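## Task

Take the white radish and the tomato out of the pan and put both entirely inside the bag, in the space between its two layers. When done, every other item, including the white ball, must still be in the pan. The filled part of the bag must rest on the table, with no more than one corner lying on an arm's base, no part of the bag inside the pan, and no part sticking out beyond the table edge by more than about a finger's width.

## Robot and tools

ROBOT. Two six-joint arms, left_arm and right_arm, each with a parallel gripper. Joint order per arm, always: waist, shoulder, elbow, wrist pitch, wrist yaw, wrist roll. Stated ranges (rad): waist -2.618 to 3.054, shoulder 0.000 to 3.142, elbow 0.000 to 3.142, wrist pitch -1.571 to 1.571, wrist yaw -1.571 to 1.571, wrist roll -2.094 to 2.094. The true ends may differ by up to 0.059 rad.

FRAMES. Scene frame: origin at table-top height midway between the nominal bases, +x away from the robot over the table, +z up, left_arm on the +y side (this is not the image left). Calibrated bases in the scene frame: left_arm at (-0.019, +0.343, +0.033) m, quat_wxyz (+1.000, 0, 0, -0.008); right_arm at (-0.046, -0.254, +0.023) m, quat_wxyz (+1.000, 0, 0, +0.016); both have up = +z. Each arm reports its gripper pose (and its wrist camera pose) in its own base frame; fixed cameras and the table use the scene frame. Reported hand positions may be off by a few cm, worse at long reach. Gripper fingers point along its +z and close along its y; end_effector_position is between the pads, about 1 cm short of the fingertips.

ROW FORMAT (used by execute_actions and move). One flat list of 14 numbers covering both arms, each in [-1, 1]: left_arm's six joint values then its opening, then right_arm's six joint values then its opening. Joint values are offsets, not poses: they count from the Joint targets shown at the start of that action (or move), not from the previous row. Scale: 1.0 = 2.224 rad for waist, shoulder, elbow and 8.485 rad for the three wrist joints. Opening is absolute: +1 fully open, -1 closed; mid values aim grip_measured at that number. Sending the same offset in a later action moves the joint further again. To keep an arm still, send 0 for its joints and repeat its current opening (0 is itself an opening command).

execute_actions: actions = list of actions; each action = up to 15 rows, each row lasting one step of 1/30 s; a short action repeats its last row to fill 15 steps. An action is refused for both arms if it would push a joint more than 0.059 rad beyond its range; a malformed call, or a first action failing that check, rejects the whole call. An empty list just returns state and images. cameras: list of names, null/["all"] for all, [] for none; an unknown name voids the call.

move: target = one row or a list of up to 15 rows; every row's offsets count from the same starting Joint targets. All joints move together, so grippers travel on curves; there is no collision avoidance. speed: rad/s for the joint with farthest to go, 0.01 to 12.57, default 0.5, one value or one per target. blend: rad, rounds corners in a list. opening_speed: opening units per second, at least 0.2; use it near the minimum when closing on fragile or soft items. blocking=false returns early while the move continues. Result adds a move: line (done, off_target, moving, held, fault) and possibly limits=held. Paths under 0.5 s are slowed; over 10 s they stop short.

wait: seconds 0 to 10; arms hold their last command. stop: brakes a running move (needs room to decelerate). zoom_image: camera (one of cam_head_left, cam_head_right, cam_high, cam_low, cam_left_wrist, cam_right_wrist) and region [x0, y0, x1, y1] pixels from the top-left, at most 504x504, from that camera's latest image. finished_scene: scene = the current scene's number (1 to 2); irreversible; only call when the goal holds with the robot let go.

RESULTS. end_effector_position (m) and end_effector_quat_wxyz per arm in its base frame. Joint positions (rad) and Joint velocities (rad/s), each block ending with the pad gap in m (0.094 fully open); "within noise" means at rest. Joint targets: the base for your next offsets. Tool commands: current gripper commands. grip_measured: measured opening on the command scale, reading slightly wide when empty. Joint torques include arm weight; joints 1-3 wrap at ±28 N m. Notices: "joint sent to its limit", "joint command not followed" (clearance check altered targets), MOTOR HOT (75 °C), OVER-TEMPERATURE FAULT (90 °C, the arm folds and idles; at 100 °C it goes limp). Images are 896x504 each.

MOTION NOTES. Each joint's target stays within a lead of its measured angle (0.339 rad for the first three joints, 2.2 for the wrist), and targets that would put the gripper over 200 mm from where it is get scaled back, so large moves span several actions. Friction and weight can leave joints short, especially at full reach; tiny turns may not happen. If an arm is blocked or dragged, command its targets back past its measured positions to stop pressing.

AVOID. Dropping or releasing moving items, fast contact, pressing hard into objects or the table, any contact between the two arms (including one gripper closing on the other's fingers), anything leaving the table, and holding loads or stretched poses long enough to overheat motors. Release by commanding an opening clearly above grip_measured. Objects may occasionally be nudged by outside disturbances.

Each tool is called after "Request:" as name([rows], argument=value, ...), one row to a line, values as JSON.

## Session

Request:
execute_actions(actions=[])

Scene clock: 0.00 s.
left_arm: end_effector_position=(+0.4004, -0.0007, +0.0974) grip_measured=+1.000 end_effector_quat_wxyz=(+0.587, -0.029, +0.806, +0.069) | right_arm: end_effector_position=(+0.3897, -0.0329, +0.0731) grip_measured=+1.000 end_effector_quat_wxyz=(+0.525, +0.060, +0.848, -0.037)
Joint positions: left_arm=[-0.108 1.582 0.391 0.875 -0.249 0.001 0.094] | right_arm=[-0.048 1.537 0.415 0.659 0.083 0.041 0.094]
Joint velocities: within noise
Joint torques (N m): no reading
Heat: left arm: 25 °C; right arm: 28 °C.
Joint targets: left_arm=[-0.108 1.579 0.395 0.869 -0.249 0.001] | right_arm=[-0.048 1.527 0.425 0.672 0.084 0.041]
Tool commands: left_gripper/opening=+1.0 right_gripper/opening=+1.0

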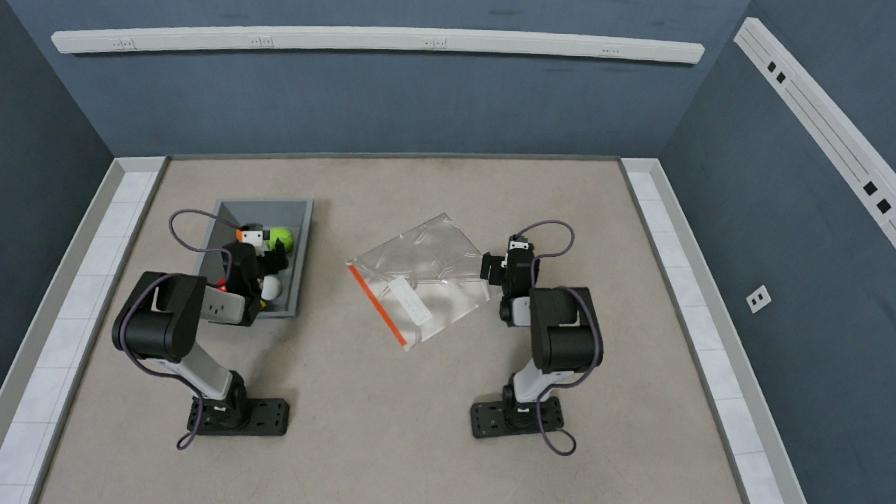

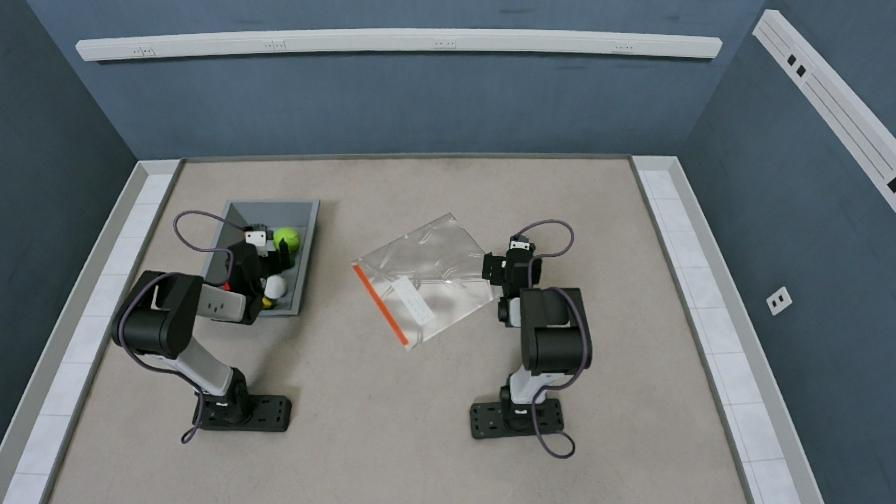

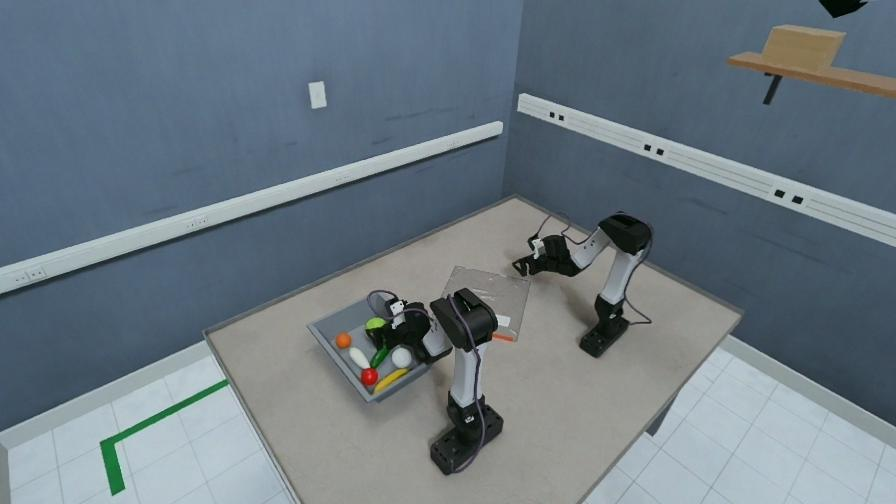

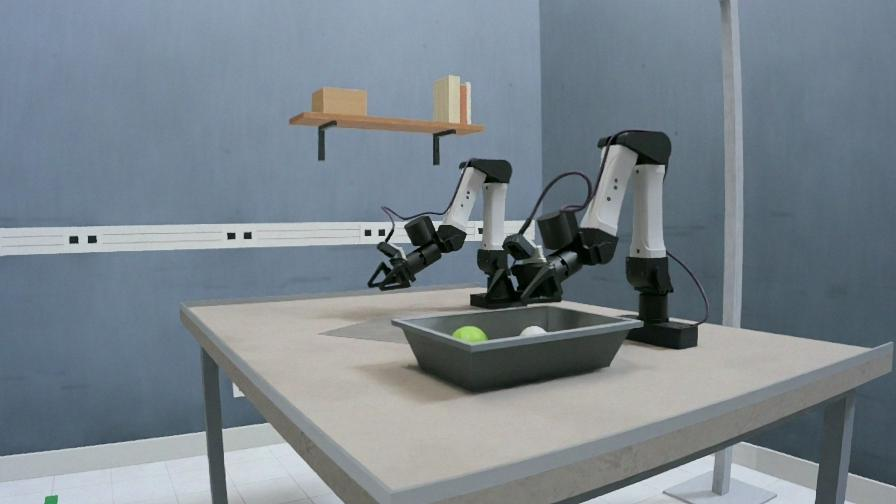

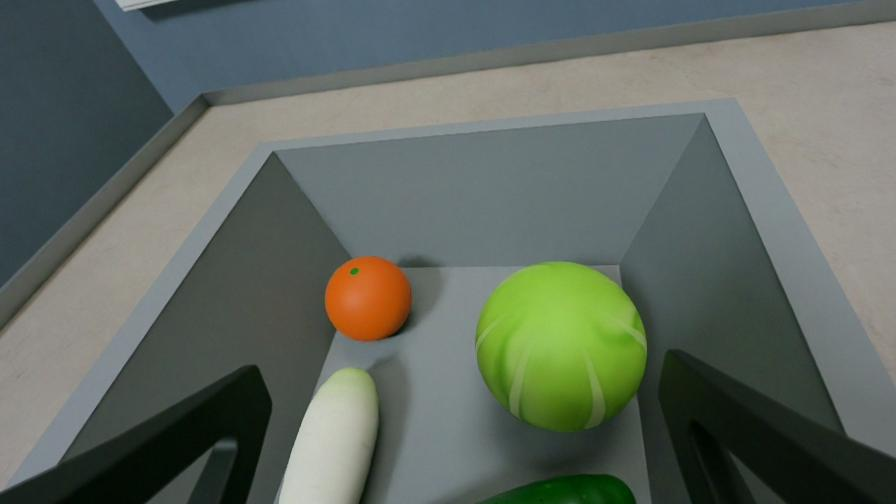

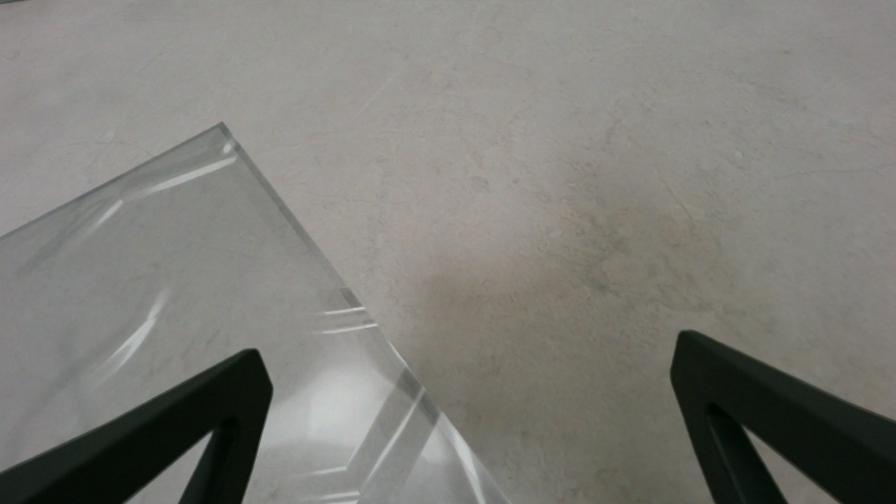

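Request:
zoom_image(camera="cam_head_right", region=[320, 190, 540, 370])

Request:
zoom_image(camera="cam_high", region=[300, 260, 560, 420])

Request:
zoom_image(camera="cam_head_left", region=[330, 200, 510, 360])

Scaled by 2.291 from the camera's 896x504 image, which has a finer 1280x720 frame.

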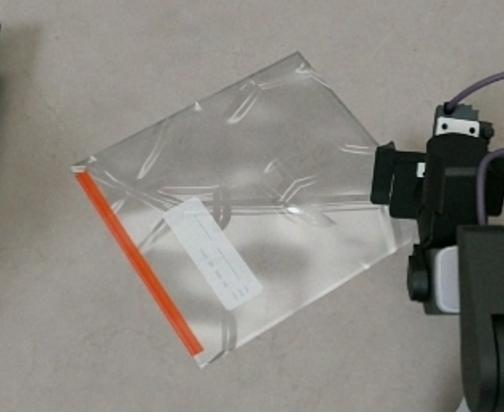

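Scaled by 1.938 from the camera's 896x504 image, which has a finer 1280x720 frame.

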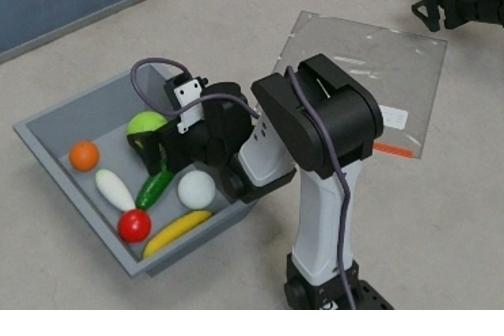

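Scaled by 2.800 from the camera's 896x504 image, which has a finer 1280x720 frame.

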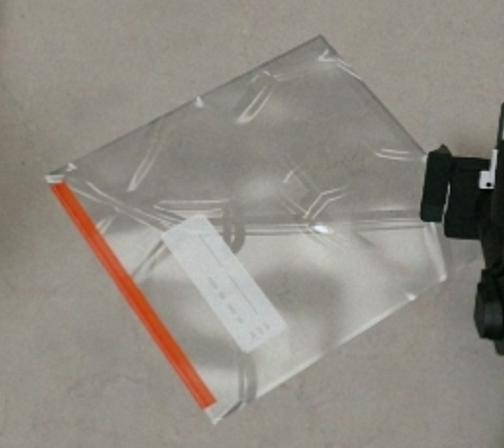

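Request:
zoom_image(camera="cam_head_left", region=[460, 200, 620, 460])

Request:
zoom_image(camera="cam_head_left", region=[170, 180, 330, 440])

Scaled by 1.938 from the camera's 896x504 image, which has a finer 1280x720 frame.

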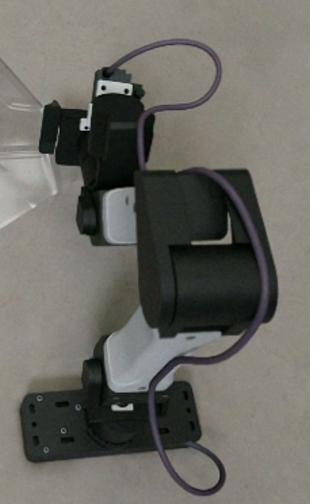

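Scaled by 1.938 from the camera's 896x504 image, which has a finer 1280x720 frame.

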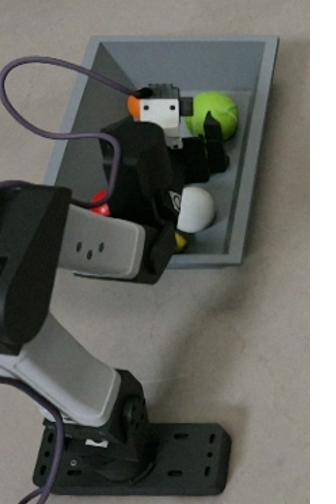

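Request:
move(target=[0.0486,0,0.625,-0.2449,0.0293,0,1,0.404,0.038,0.6115,-0.2411,-0.0099,-0.0048,1], speed=0.9)

Scene clock: 6.63 s.
left_arm: end_effector_position=(+0.3838, +0.0005, +0.2735) grip_measured=+1.000 end_effector_quat_wxyz=(+0.277, +0.001, +0.961, +0.007) | right_arm: end_effector_position=(+0.2302, +0.2581, +0.2469) grip_measured=+1.000 end_effector_quat_wxyz=(+0.166, -0.400, +0.899, +0.071)
Joint positions: left_arm=[-0.006 1.582 1.767 -1.194 -0.016 0.001 0.094] | right_arm=[0.847 1.596 1.76 -1.372 0.008 0.008 0.094]
Joint velocities: within noise
Joint torques (N m): left_arm=[0.69 -6.86 9.18 1.47 0.15 -0.05] | right_arm=[0.43 -4.93 8.55 0.92 -0.1 -0.04]
Heat: left arm: 28 °C; right arm: 28 °C.
Joint targets: left_arm=[0.001 1.579 1.785 -1.209 0.000 0.001] | right_arm=[0.851 1.611 1.786 -1.374 0.000 0.000]
move: done

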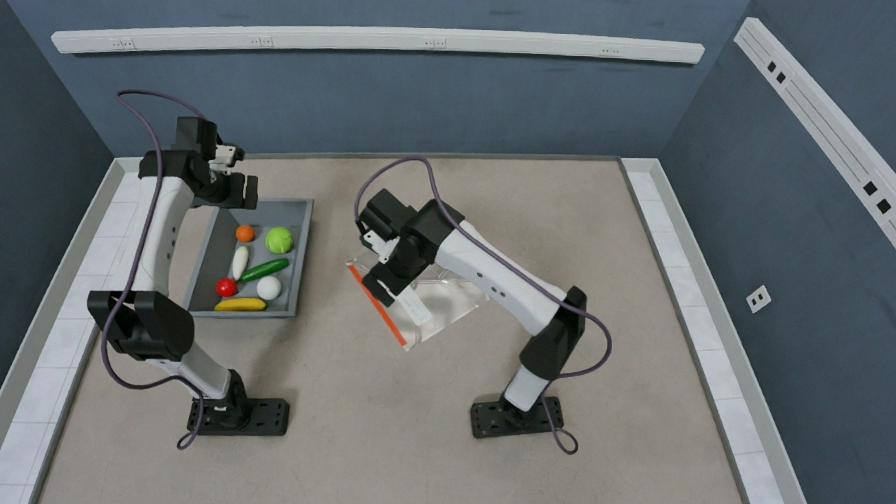

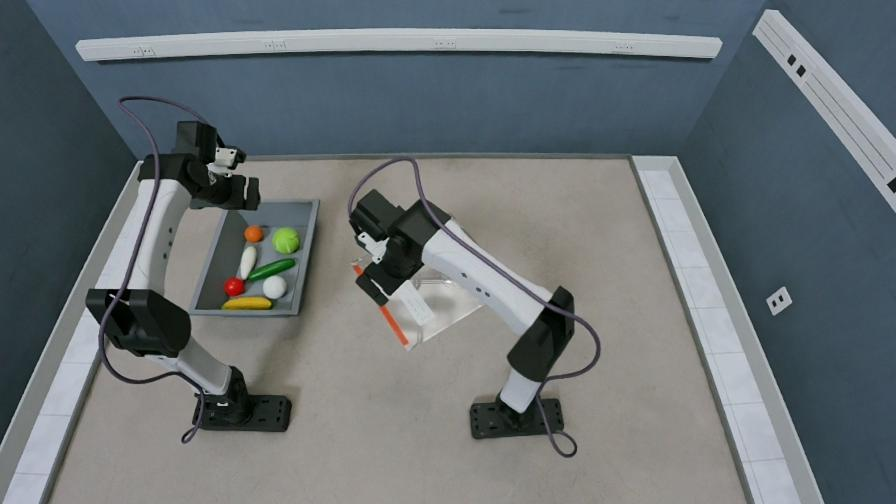

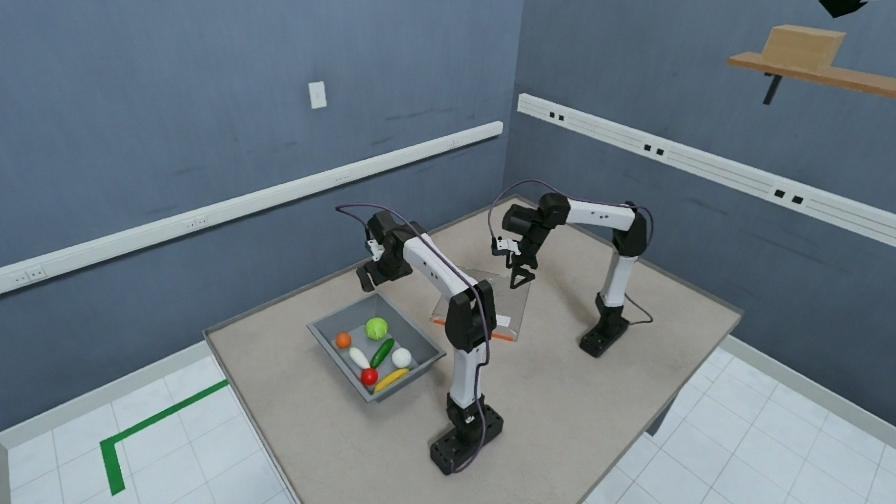

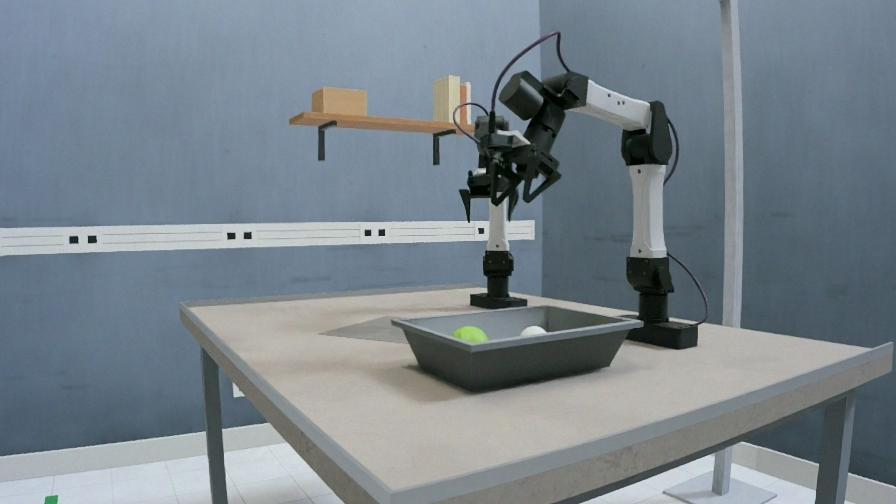

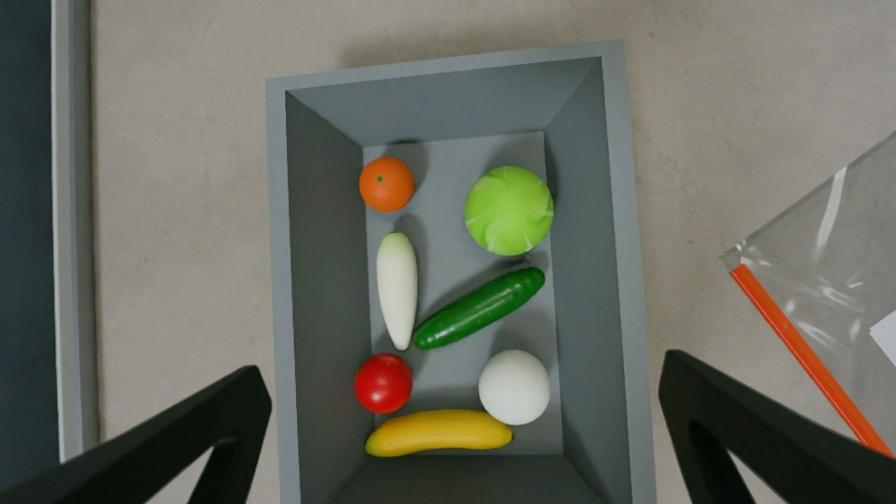

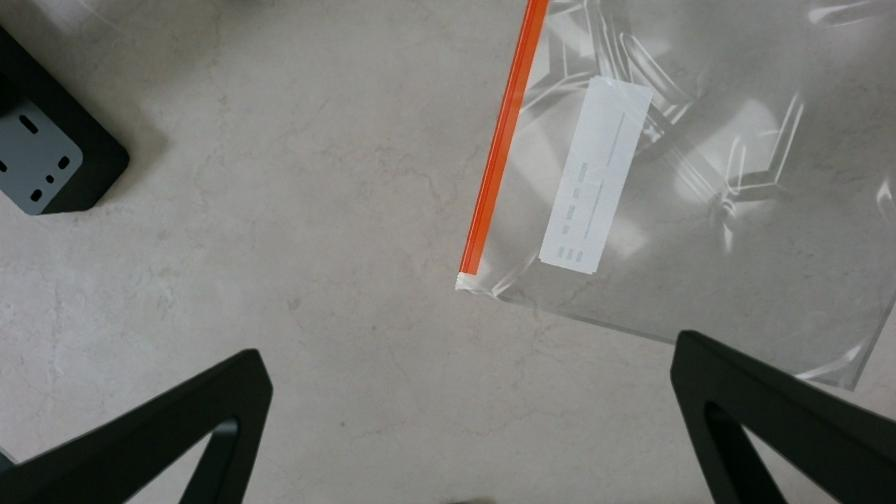

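Request:
zoom_image(camera="cam_right_wrist", region=[430, 150, 680, 310])

Request:
zoom_image(camera="cam_right_wrist", region=[450, 0, 896, 400])

Request:
zoom_image(camera="cam_left_wrist", region=[690, 150, 896, 470])

Scaled by 2.016 from the camera's 896x504 image, which has a finer 1280x720 frame.

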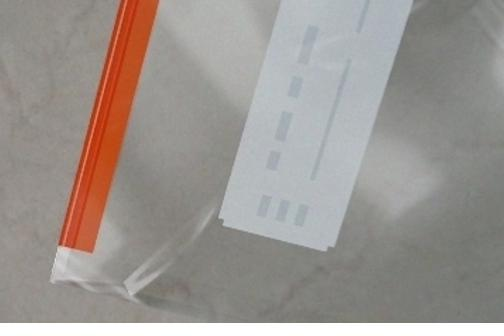

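Scaled by 1.130 from the camera's 896x504 image, which has a finer 1280x720 frame.

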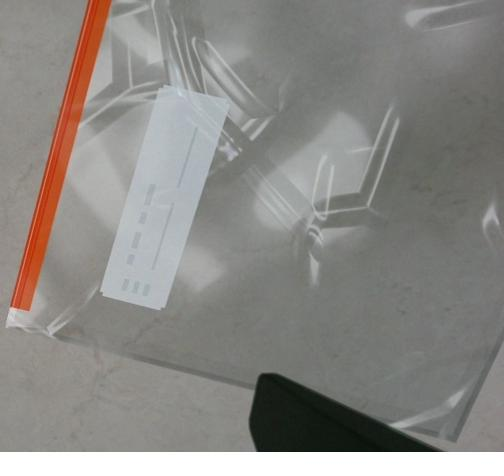

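Scaled by 1.575 from the camera's 896x504 image, which has a finer 1280x720 frame.

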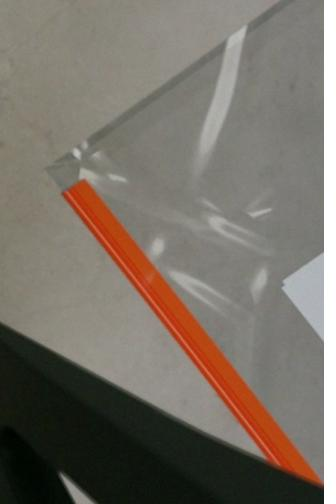

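Request:
zoom_image(camera="cam_low", region=[300, 280, 560, 400])

Scaled by 1.938 from the camera's 896x504 image, which has a finer 1280x720 frame.

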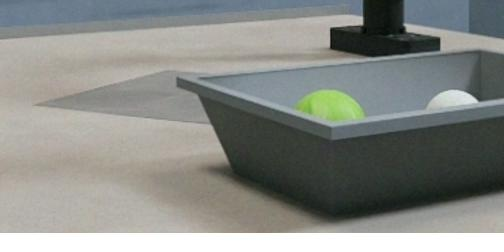

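Request:
move(target=[0,0,0,0,0,0,1,-0.0378,0.1237,-0.0769,0.0407,0,0,1], speed=0.7, cameras=["cam_right_wrist","cam_head_left","cam_left_wrist"])

Request:
zoom_image(camera="cam_right_wrist", region=[200, 50, 650, 450])

Scene clock: 12.03 s.
left_arm: end_effector_position=(+0.3835, +0.0004, +0.2733) grip_measured=+1.000 end_effector_quat_wxyz=(+0.277, +0.001, +0.961, +0.007) | right_arm: end_effector_position=(+0.2991, +0.2883, +0.1175) grip_measured=+1.000 end_effector_quat_wxyz=(+0.118, -0.369, +0.921, +0.044)
Joint positions: left_arm=[-0.006 1.582 1.767 -1.195 -0.016 0.001 0.094] | right_arm=[0.77 1.887 1.611 -1.043 0.007 0.007 0.094]
Joint velocities: within noise
Joint torques (N m): left_arm=[0.65 -6.84 9.2 1.45 0.15 -0.04] | right_arm=[-0.27 -9.09 6.79 0.96 -0.1 -0.03]
Heat: left arm: 28 °C; right arm: 29 °C.
Joint targets: left_arm=[0.001 1.579 1.785 -1.209 0.000 0.001] | right_arm=[0.767 1.887 1.615 -1.028 0.000 0.001]
move: done
Images, in order (width x height): cam_head_left 896x504, cam_left_wrist 896x504, cam_right_wrist 896x504.

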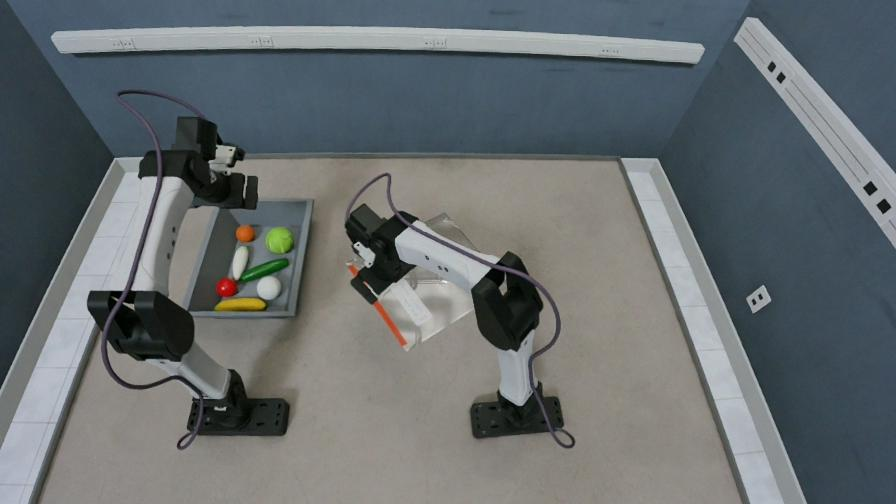

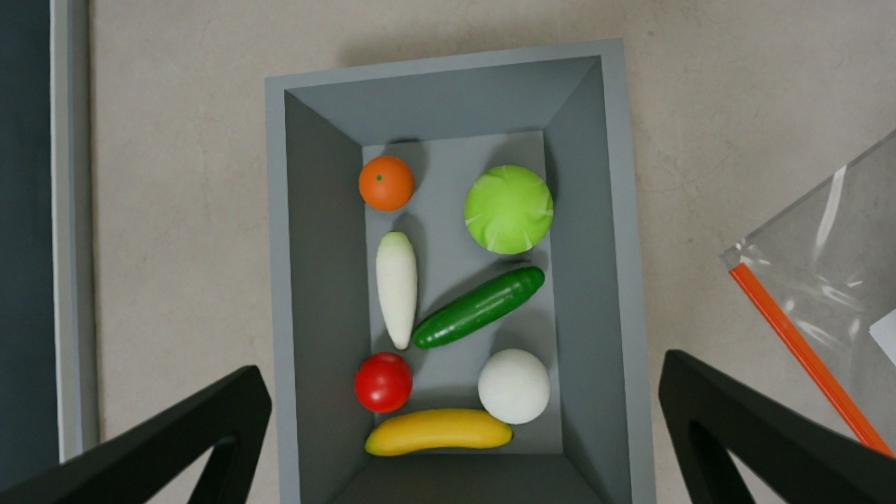

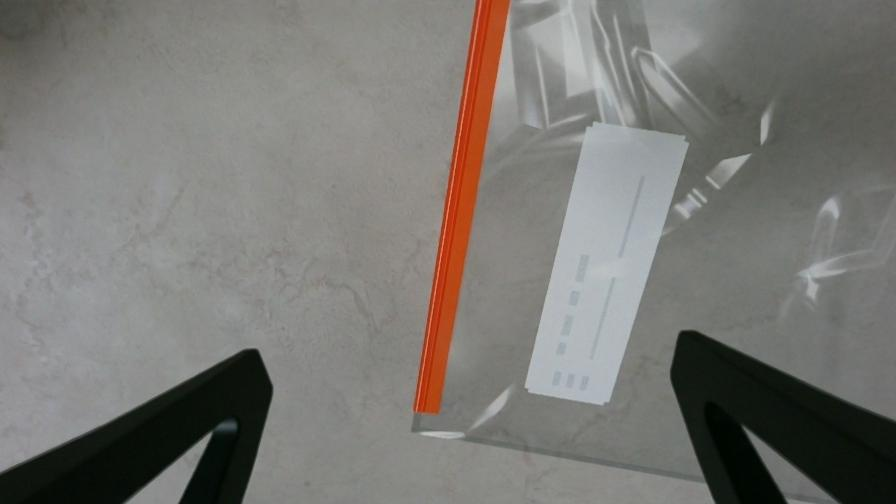

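Scaled by 1.120 from the camera's 896x504 image, which has a finer 1280x720 frame.

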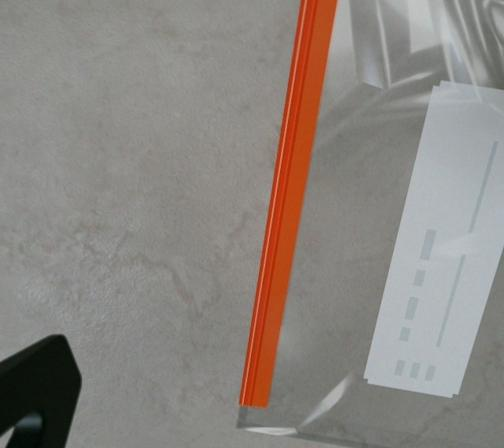

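Request:
move(target=[0,0,0,0,0,0,1,-0.0252,0.0674,-0.0971,0.0372,0,0,-0.25], speed=0.4, cameras=["cam_right_wrist","cam_head_left","cam_left_wrist"])

Scene clock: 14.93 s.
left_arm: end_effector_position=(+0.3835, +0.0004, +0.2733) grip_measured=+1.000 end_effector_quat_wxyz=(+0.277, +0.001, +0.961, +0.007) | right_arm: end_effector_position=(+0.3194, +0.2762, +0.0147) grip_measured=-0.249 end_effector_quat_wxyz=(+0.102, -0.345, +0.932, +0.035)
Joint positions: left_arm=[-0.006 1.582 1.767 -1.195 -0.015 0.001 0.094] | right_arm=[0.716 2.027 1.399 -0.727 0.007 0.007 0.035]
Joint velocities: within noise
Joint torques (N m): left_arm=[0.73 -6.84 9.21 1.46 0.14 -0.06] | right_arm=[-0.44 -8.96 5.97 0.85 -0.09 -0.02]
Heat: left arm: 28 °C; right arm: 29 °C.
Joint targets: left_arm=[0.001 1.579 1.785 -1.209 0.000 0.001] | right_arm=[0.711 2.037 1.398 -0.713 0.000 0.000]
move: done
Images, in order (width x height): cam_head_left 896x504, cam_left_wrist 896x504, cam_right_wrist 896x504.

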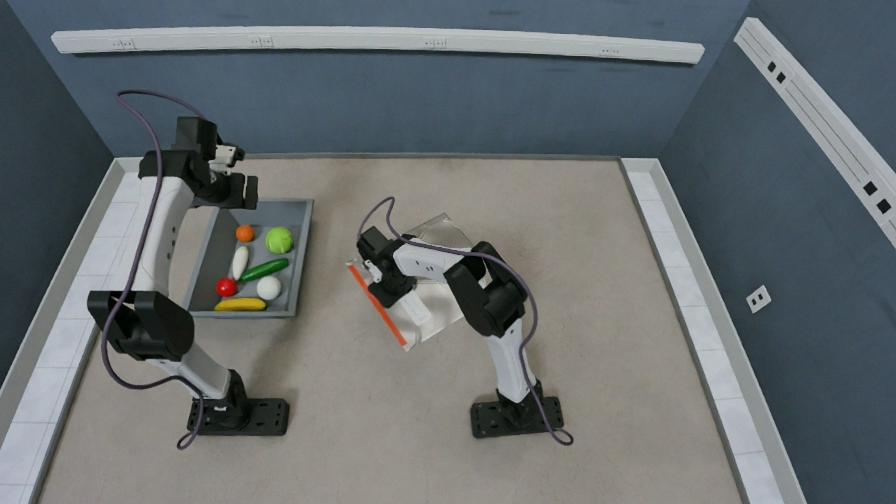

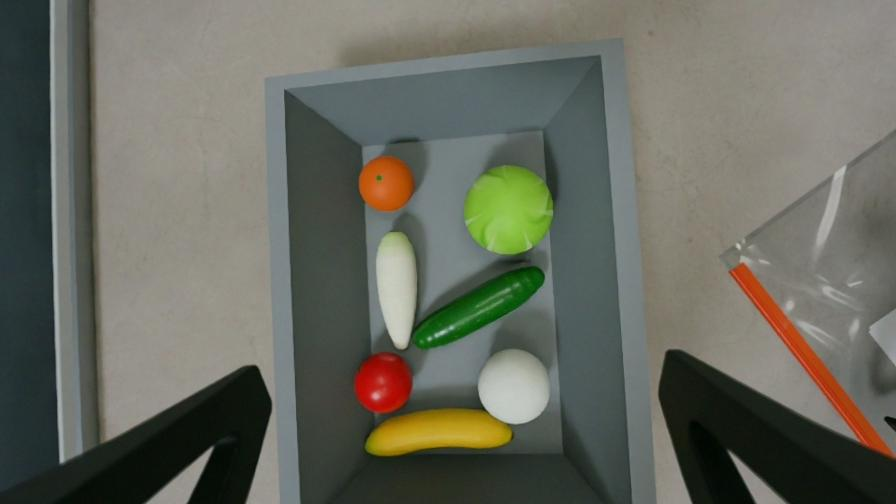

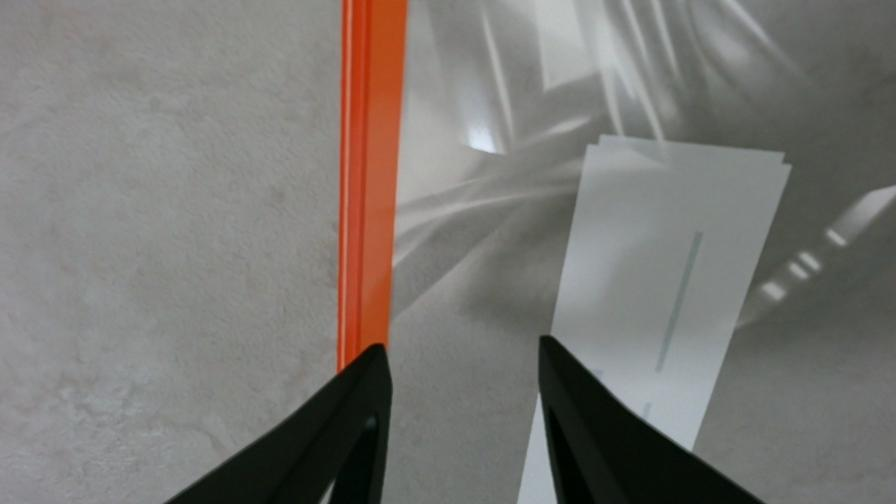

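Request:
move(target=[0,0,0,0,0,0,1,0.0104,0.0159,-0.0187,0.0093,0,0,-0.25], speed=0.1, cameras=["cam_right_wrist"])

Scene clock: 16.60 s.
left_arm: end_effector_position=(+0.3835, +0.0004, +0.2733) grip_measured=+1.000 end_effector_quat_wxyz=(+0.277, +0.001, +0.961, +0.007) | right_arm: end_effector_position=(+0.3179, +0.2820, -0.0037) grip_measured=-0.249 end_effector_quat_wxyz=(+0.107, -0.351, +0.930, +0.037)
Joint positions: left_arm=[-0.006 1.582 1.767 -1.195 -0.015 0.001 0.094] | right_arm=[0.728 2.057 1.361 -0.648 0.007 0.007 0.035]
Joint velocities: within noise
Joint torques (N m): left_arm=[0.69 -6.86 9.2 1.45 0.15 -0.05] | right_arm=[0.55 -8.57 5.53 0.85 -0.09 -0.02]
Heat: left arm: 29 °C; right arm: 30 °C.
Joint targets: left_arm=[0.001 1.579 1.785 -1.209 0.000 0.001] | right_arm=[0.734 2.072 1.357 -0.634 0.000 0.000]
move: done
Images, in order (width x height): cam_right_wrist 896x504.

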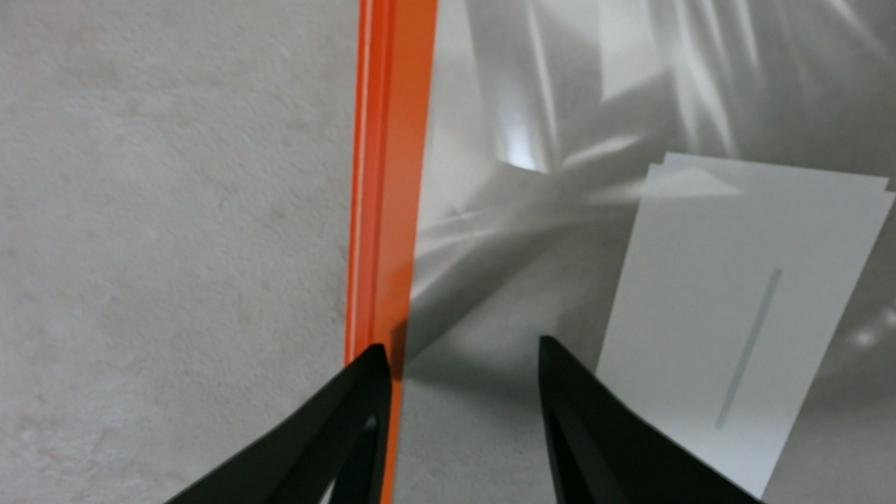

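Request:
move(target=[0,0,0,0,0,0,1,0.0,0.0056,-0.0066,0.0033,0,0,-0.25], speed=0.1, cameras=["cam_right_wrist"])

Request:
zoom_image(camera="cam_right_wrist", region=[280, 200, 640, 500])

Scene clock: 17.57 s.
left_arm: end_effector_position=(+0.3835, +0.0004, +0.2733) grip_measured=+1.000 end_effector_quat_wxyz=(+0.277, +0.001, +0.961, +0.007) | right_arm: end_effector_position=(+0.3191, +0.2831, -0.0064) grip_measured=-0.249 end_effector_quat_wxyz=(+0.111, -0.350, +0.929, +0.039)
Joint positions: left_arm=[-0.006 1.582 1.767 -1.195 -0.015 0.001 0.094] | right_arm=[0.728 2.061 1.353 -0.628 0.007 0.007 0.035]
Joint velocities: within noise
Joint torques (N m): left_arm=[0.68 -6.83 9.2 1.46 0.14 -0.04] | right_arm=[0.58 -7.83 4.89 0.94 -0.08 -0.02]
Heat: left arm: 29 °C; right arm: 30 °C.
Joint targets: left_arm=[0.001 1.579 1.785 -1.209 0.000 0.001] | right_arm=[0.734 2.084 1.342 -0.605 0.000 0.000]
move: done
Images, in order (width x height): cam_right_wrist 896x504.

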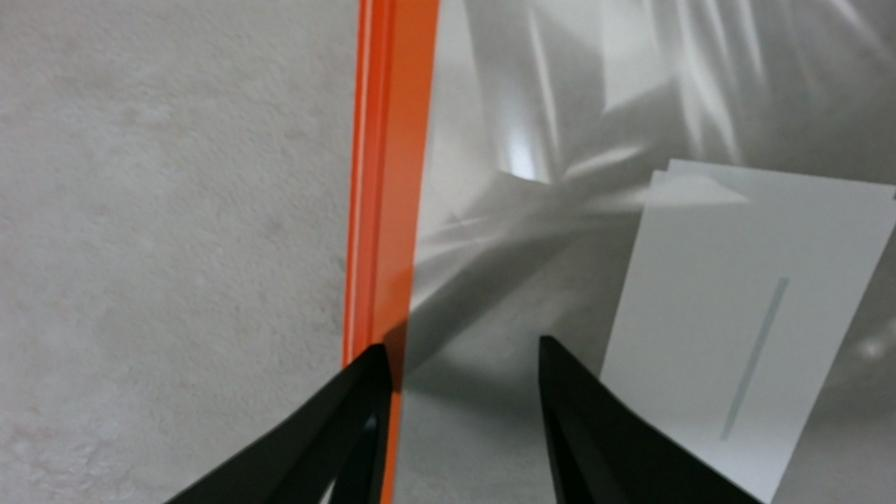

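Scaled by 1.400 from the camera's 896x504 image, which has a finer 1280x720 frame.

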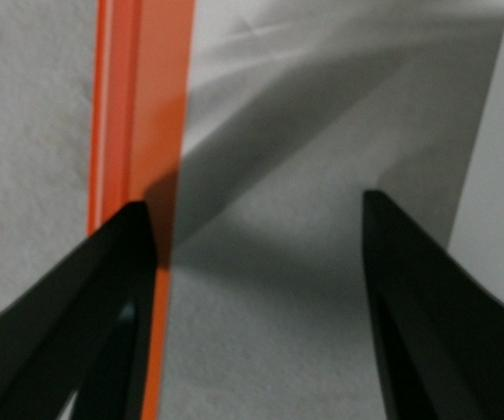

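Request:
move(target=[0,0,0,0,0,0,1,0,0,0,0,0,0,-1], opening_speed=0.5, cameras=["cam_right_wrist"])

Request:
zoom_image(camera="cam_right_wrist", region=[280, 200, 640, 500])

Scene clock: 19.50 s.
left_arm: end_effector_position=(+0.3835, +0.0004, +0.2733) grip_measured=+1.000 end_effector_quat_wxyz=(+0.277, +0.001, +0.961, +0.007) | right_arm: end_effector_position=(+0.3212, +0.2850, -0.0059) grip_measured=-0.991 end_effector_quat_wxyz=(+0.116, -0.350, +0.929, +0.041)
Joint positions: left_arm=[-0.006 1.582 1.767 -1.195 -0.015 0.001 0.094] | right_arm=[0.728 2.061 1.351 -0.614 0.007 0.007 0]
Joint velocities: within noise
Joint torques (N m): left_arm=[0.73 -6.86 9.18 1.45 0.15 -0.06] | right_arm=[0.57 -7.87 5.01 0.82 -0.09 -0.02]
Heat: left arm: 29 °C; right arm: 30 °C.
Joint targets: left_arm=[0.001 1.579 1.785 -1.209 0.000 0.001] | right_arm=[0.734 2.084 1.342 -0.606 0.000 0.000]
move: done
Images, in order (width x height): cam_right_wrist 896x504.

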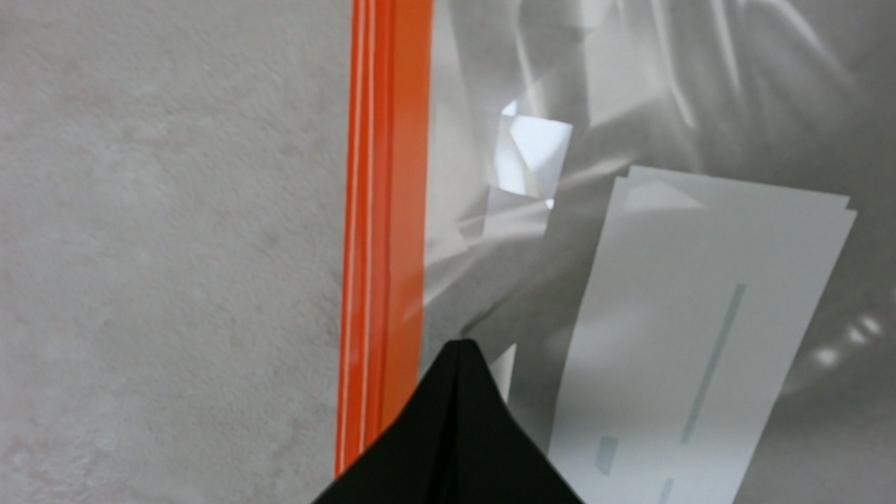

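Scaled by 1.400 from the camera's 896x504 image, which has a finer 1280x720 frame.

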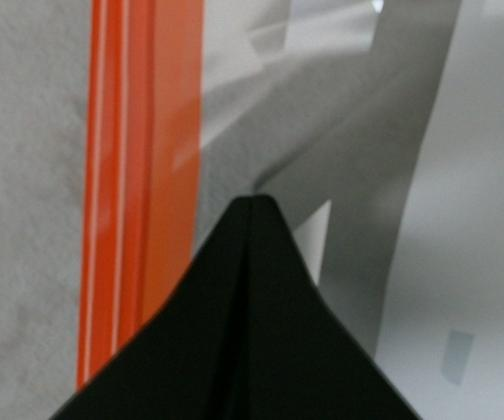

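Request:
move(target=[0,0,0,0,0,0,1,0,-0.03615,0.0838,-0.0317,0,0,-1], speed=0.15)

Request:
zoom_image(camera="cam_right_wrist", region=[200, 0, 700, 500])

Request:
zoom_image(camera="cam_head_left", region=[330, 200, 510, 360])

Request:
zoom_image(camera="cam_high", region=[400, 200, 580, 380])

Scene clock: 22.20 s.
left_arm: end_effector_position=(+0.3835, +0.0004, +0.2733) grip_measured=+1.000 end_effector_quat_wxyz=(+0.277, +0.001, +0.961, +0.007) | right_arm: end_effector_position=(+0.3131, +0.2778, +0.0241) grip_measured=-0.991 end_effector_quat_wxyz=(+0.067, -0.352, +0.933, +0.022)
Joint positions: left_arm=[-0.006 1.582 1.767 -1.195 -0.015 0.001 0.094] | right_arm=[0.728 2.061 1.502 -0.87 0.007 0.007 0]
Joint velocities: within noise
Joint torques (N m): left_arm=[0.68 -6.84 9.2 1.46 0.15 -0.05] | right_arm=[0.55 -15.05 8.53 0.48 -0.09 -0.02]
Heat: left arm: 30 °C; right arm: 31 °C.
Joint targets: left_arm=[0.001 1.579 1.785 -1.209 0.000 0.001] | right_arm=[0.734 2.004 1.529 -0.874 0.000 0.000]
move: off_target (right_arm); right_arm: the shoulder is farthest, 0.057 rad from its target

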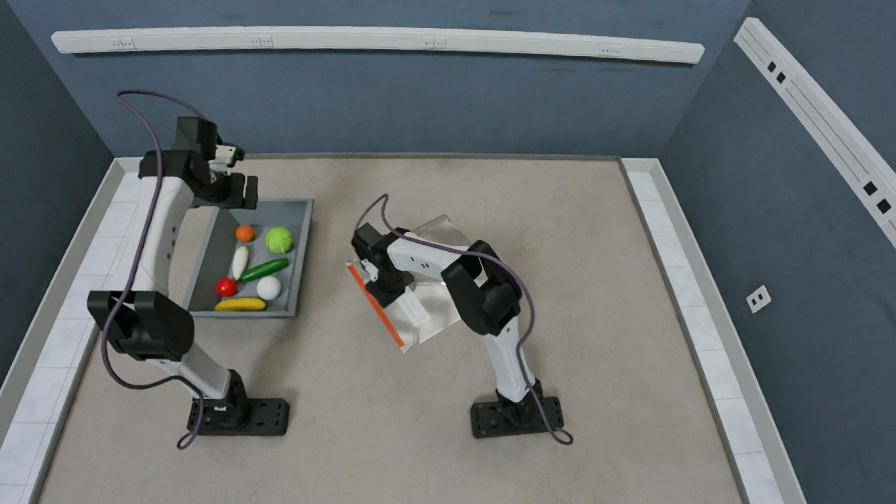

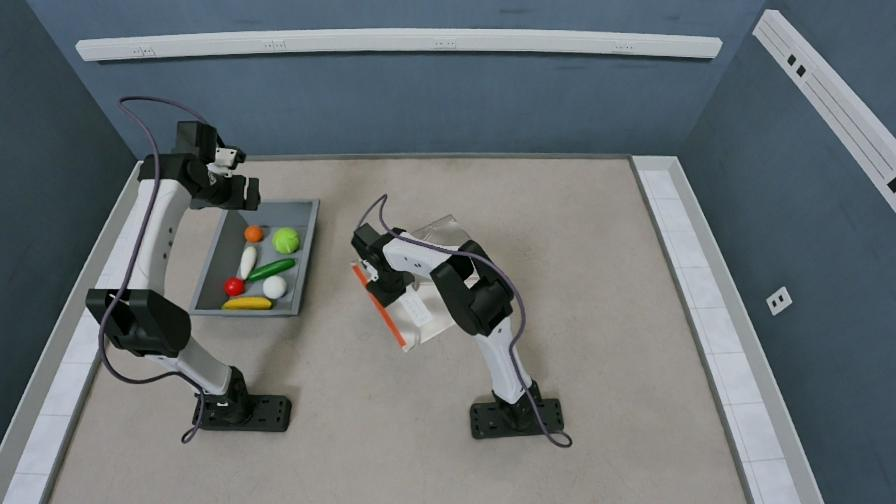

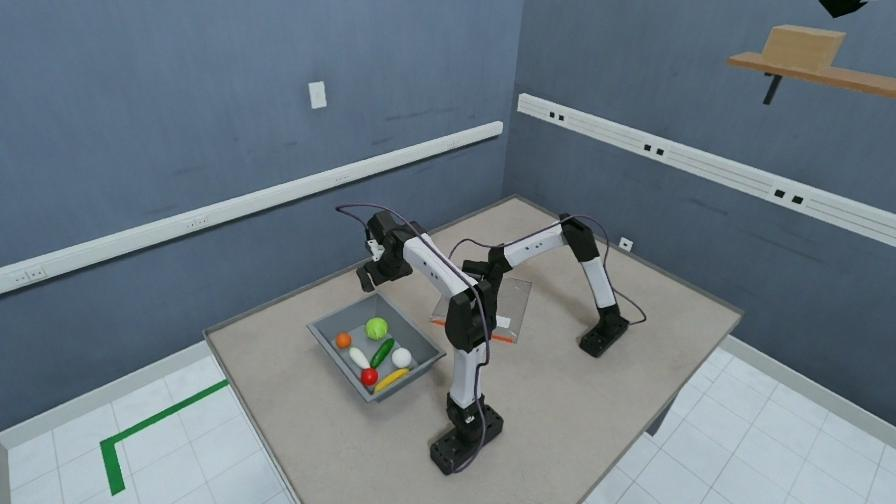

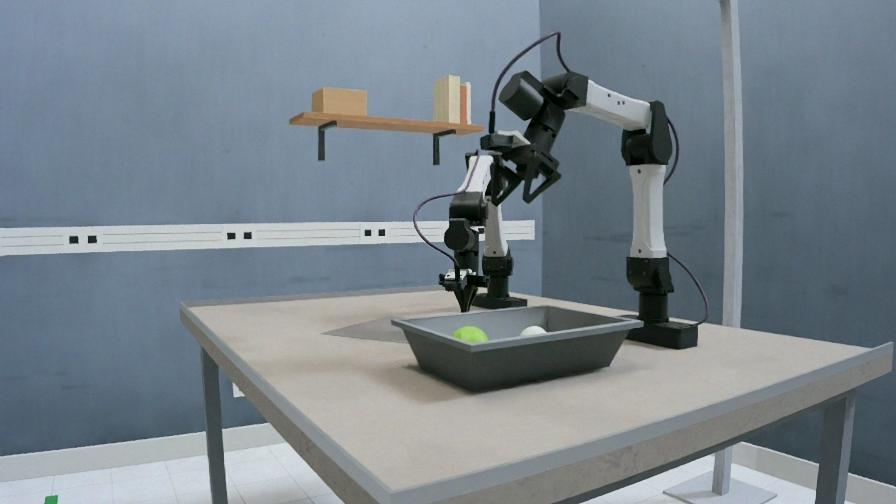

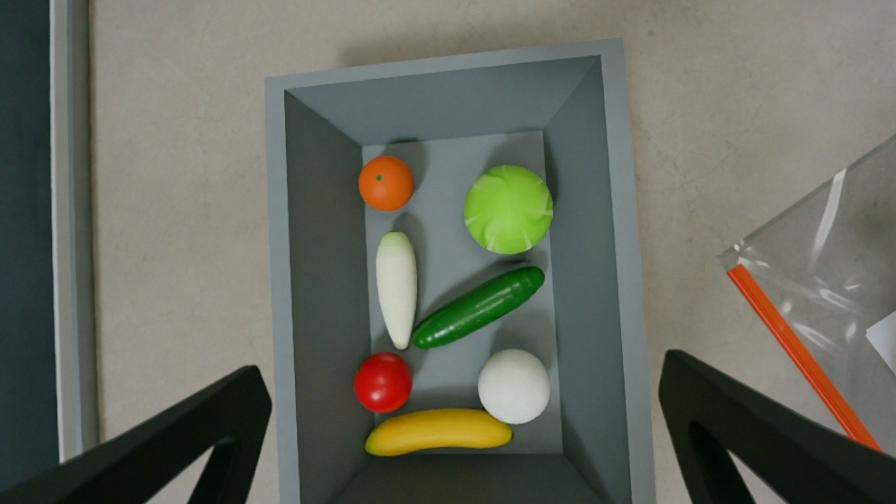

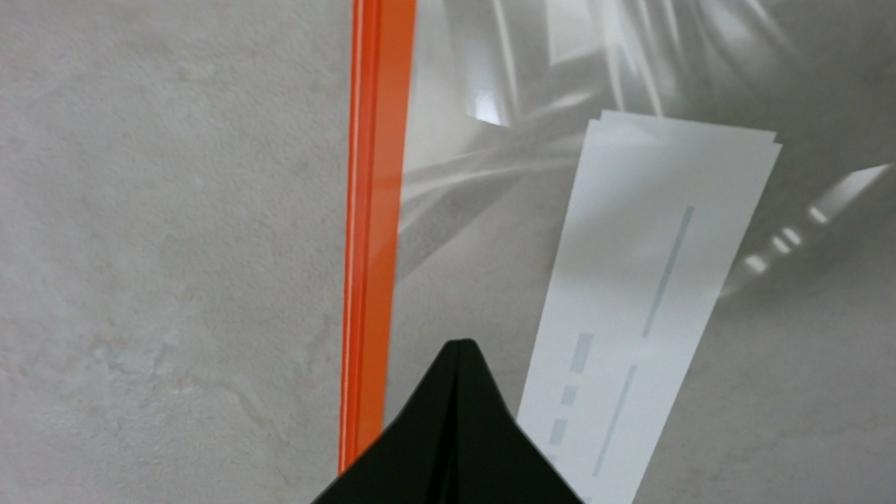

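Scaled by 1.008 from the camera's 896x504 image, which has a finer 1280x720 frame.

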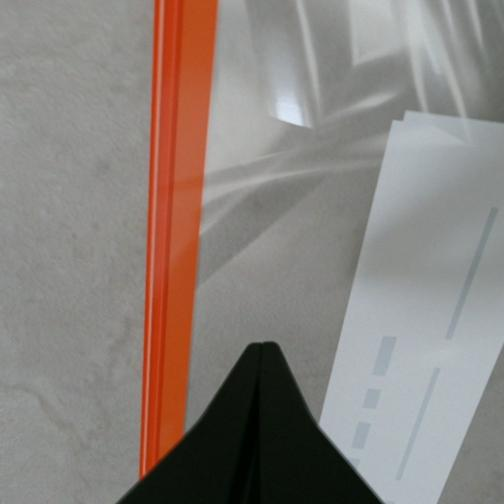

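Scaled by 2.800 from the camera's 896x504 image, which has a finer 1280x720 frame.

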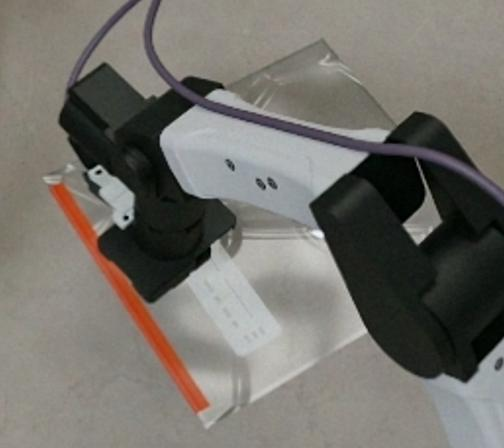

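Scaled by 2.800 from the camera's 896x504 image, which has a finer 1280x720 frame.

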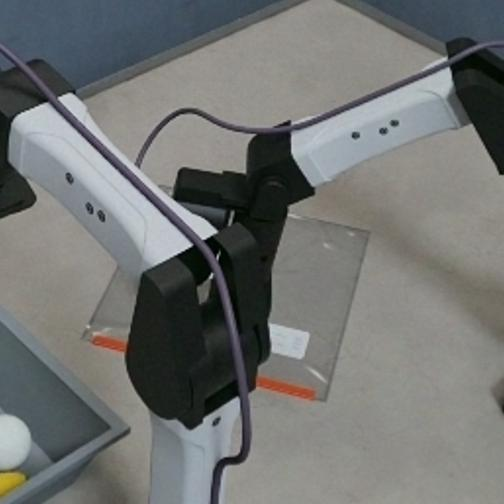

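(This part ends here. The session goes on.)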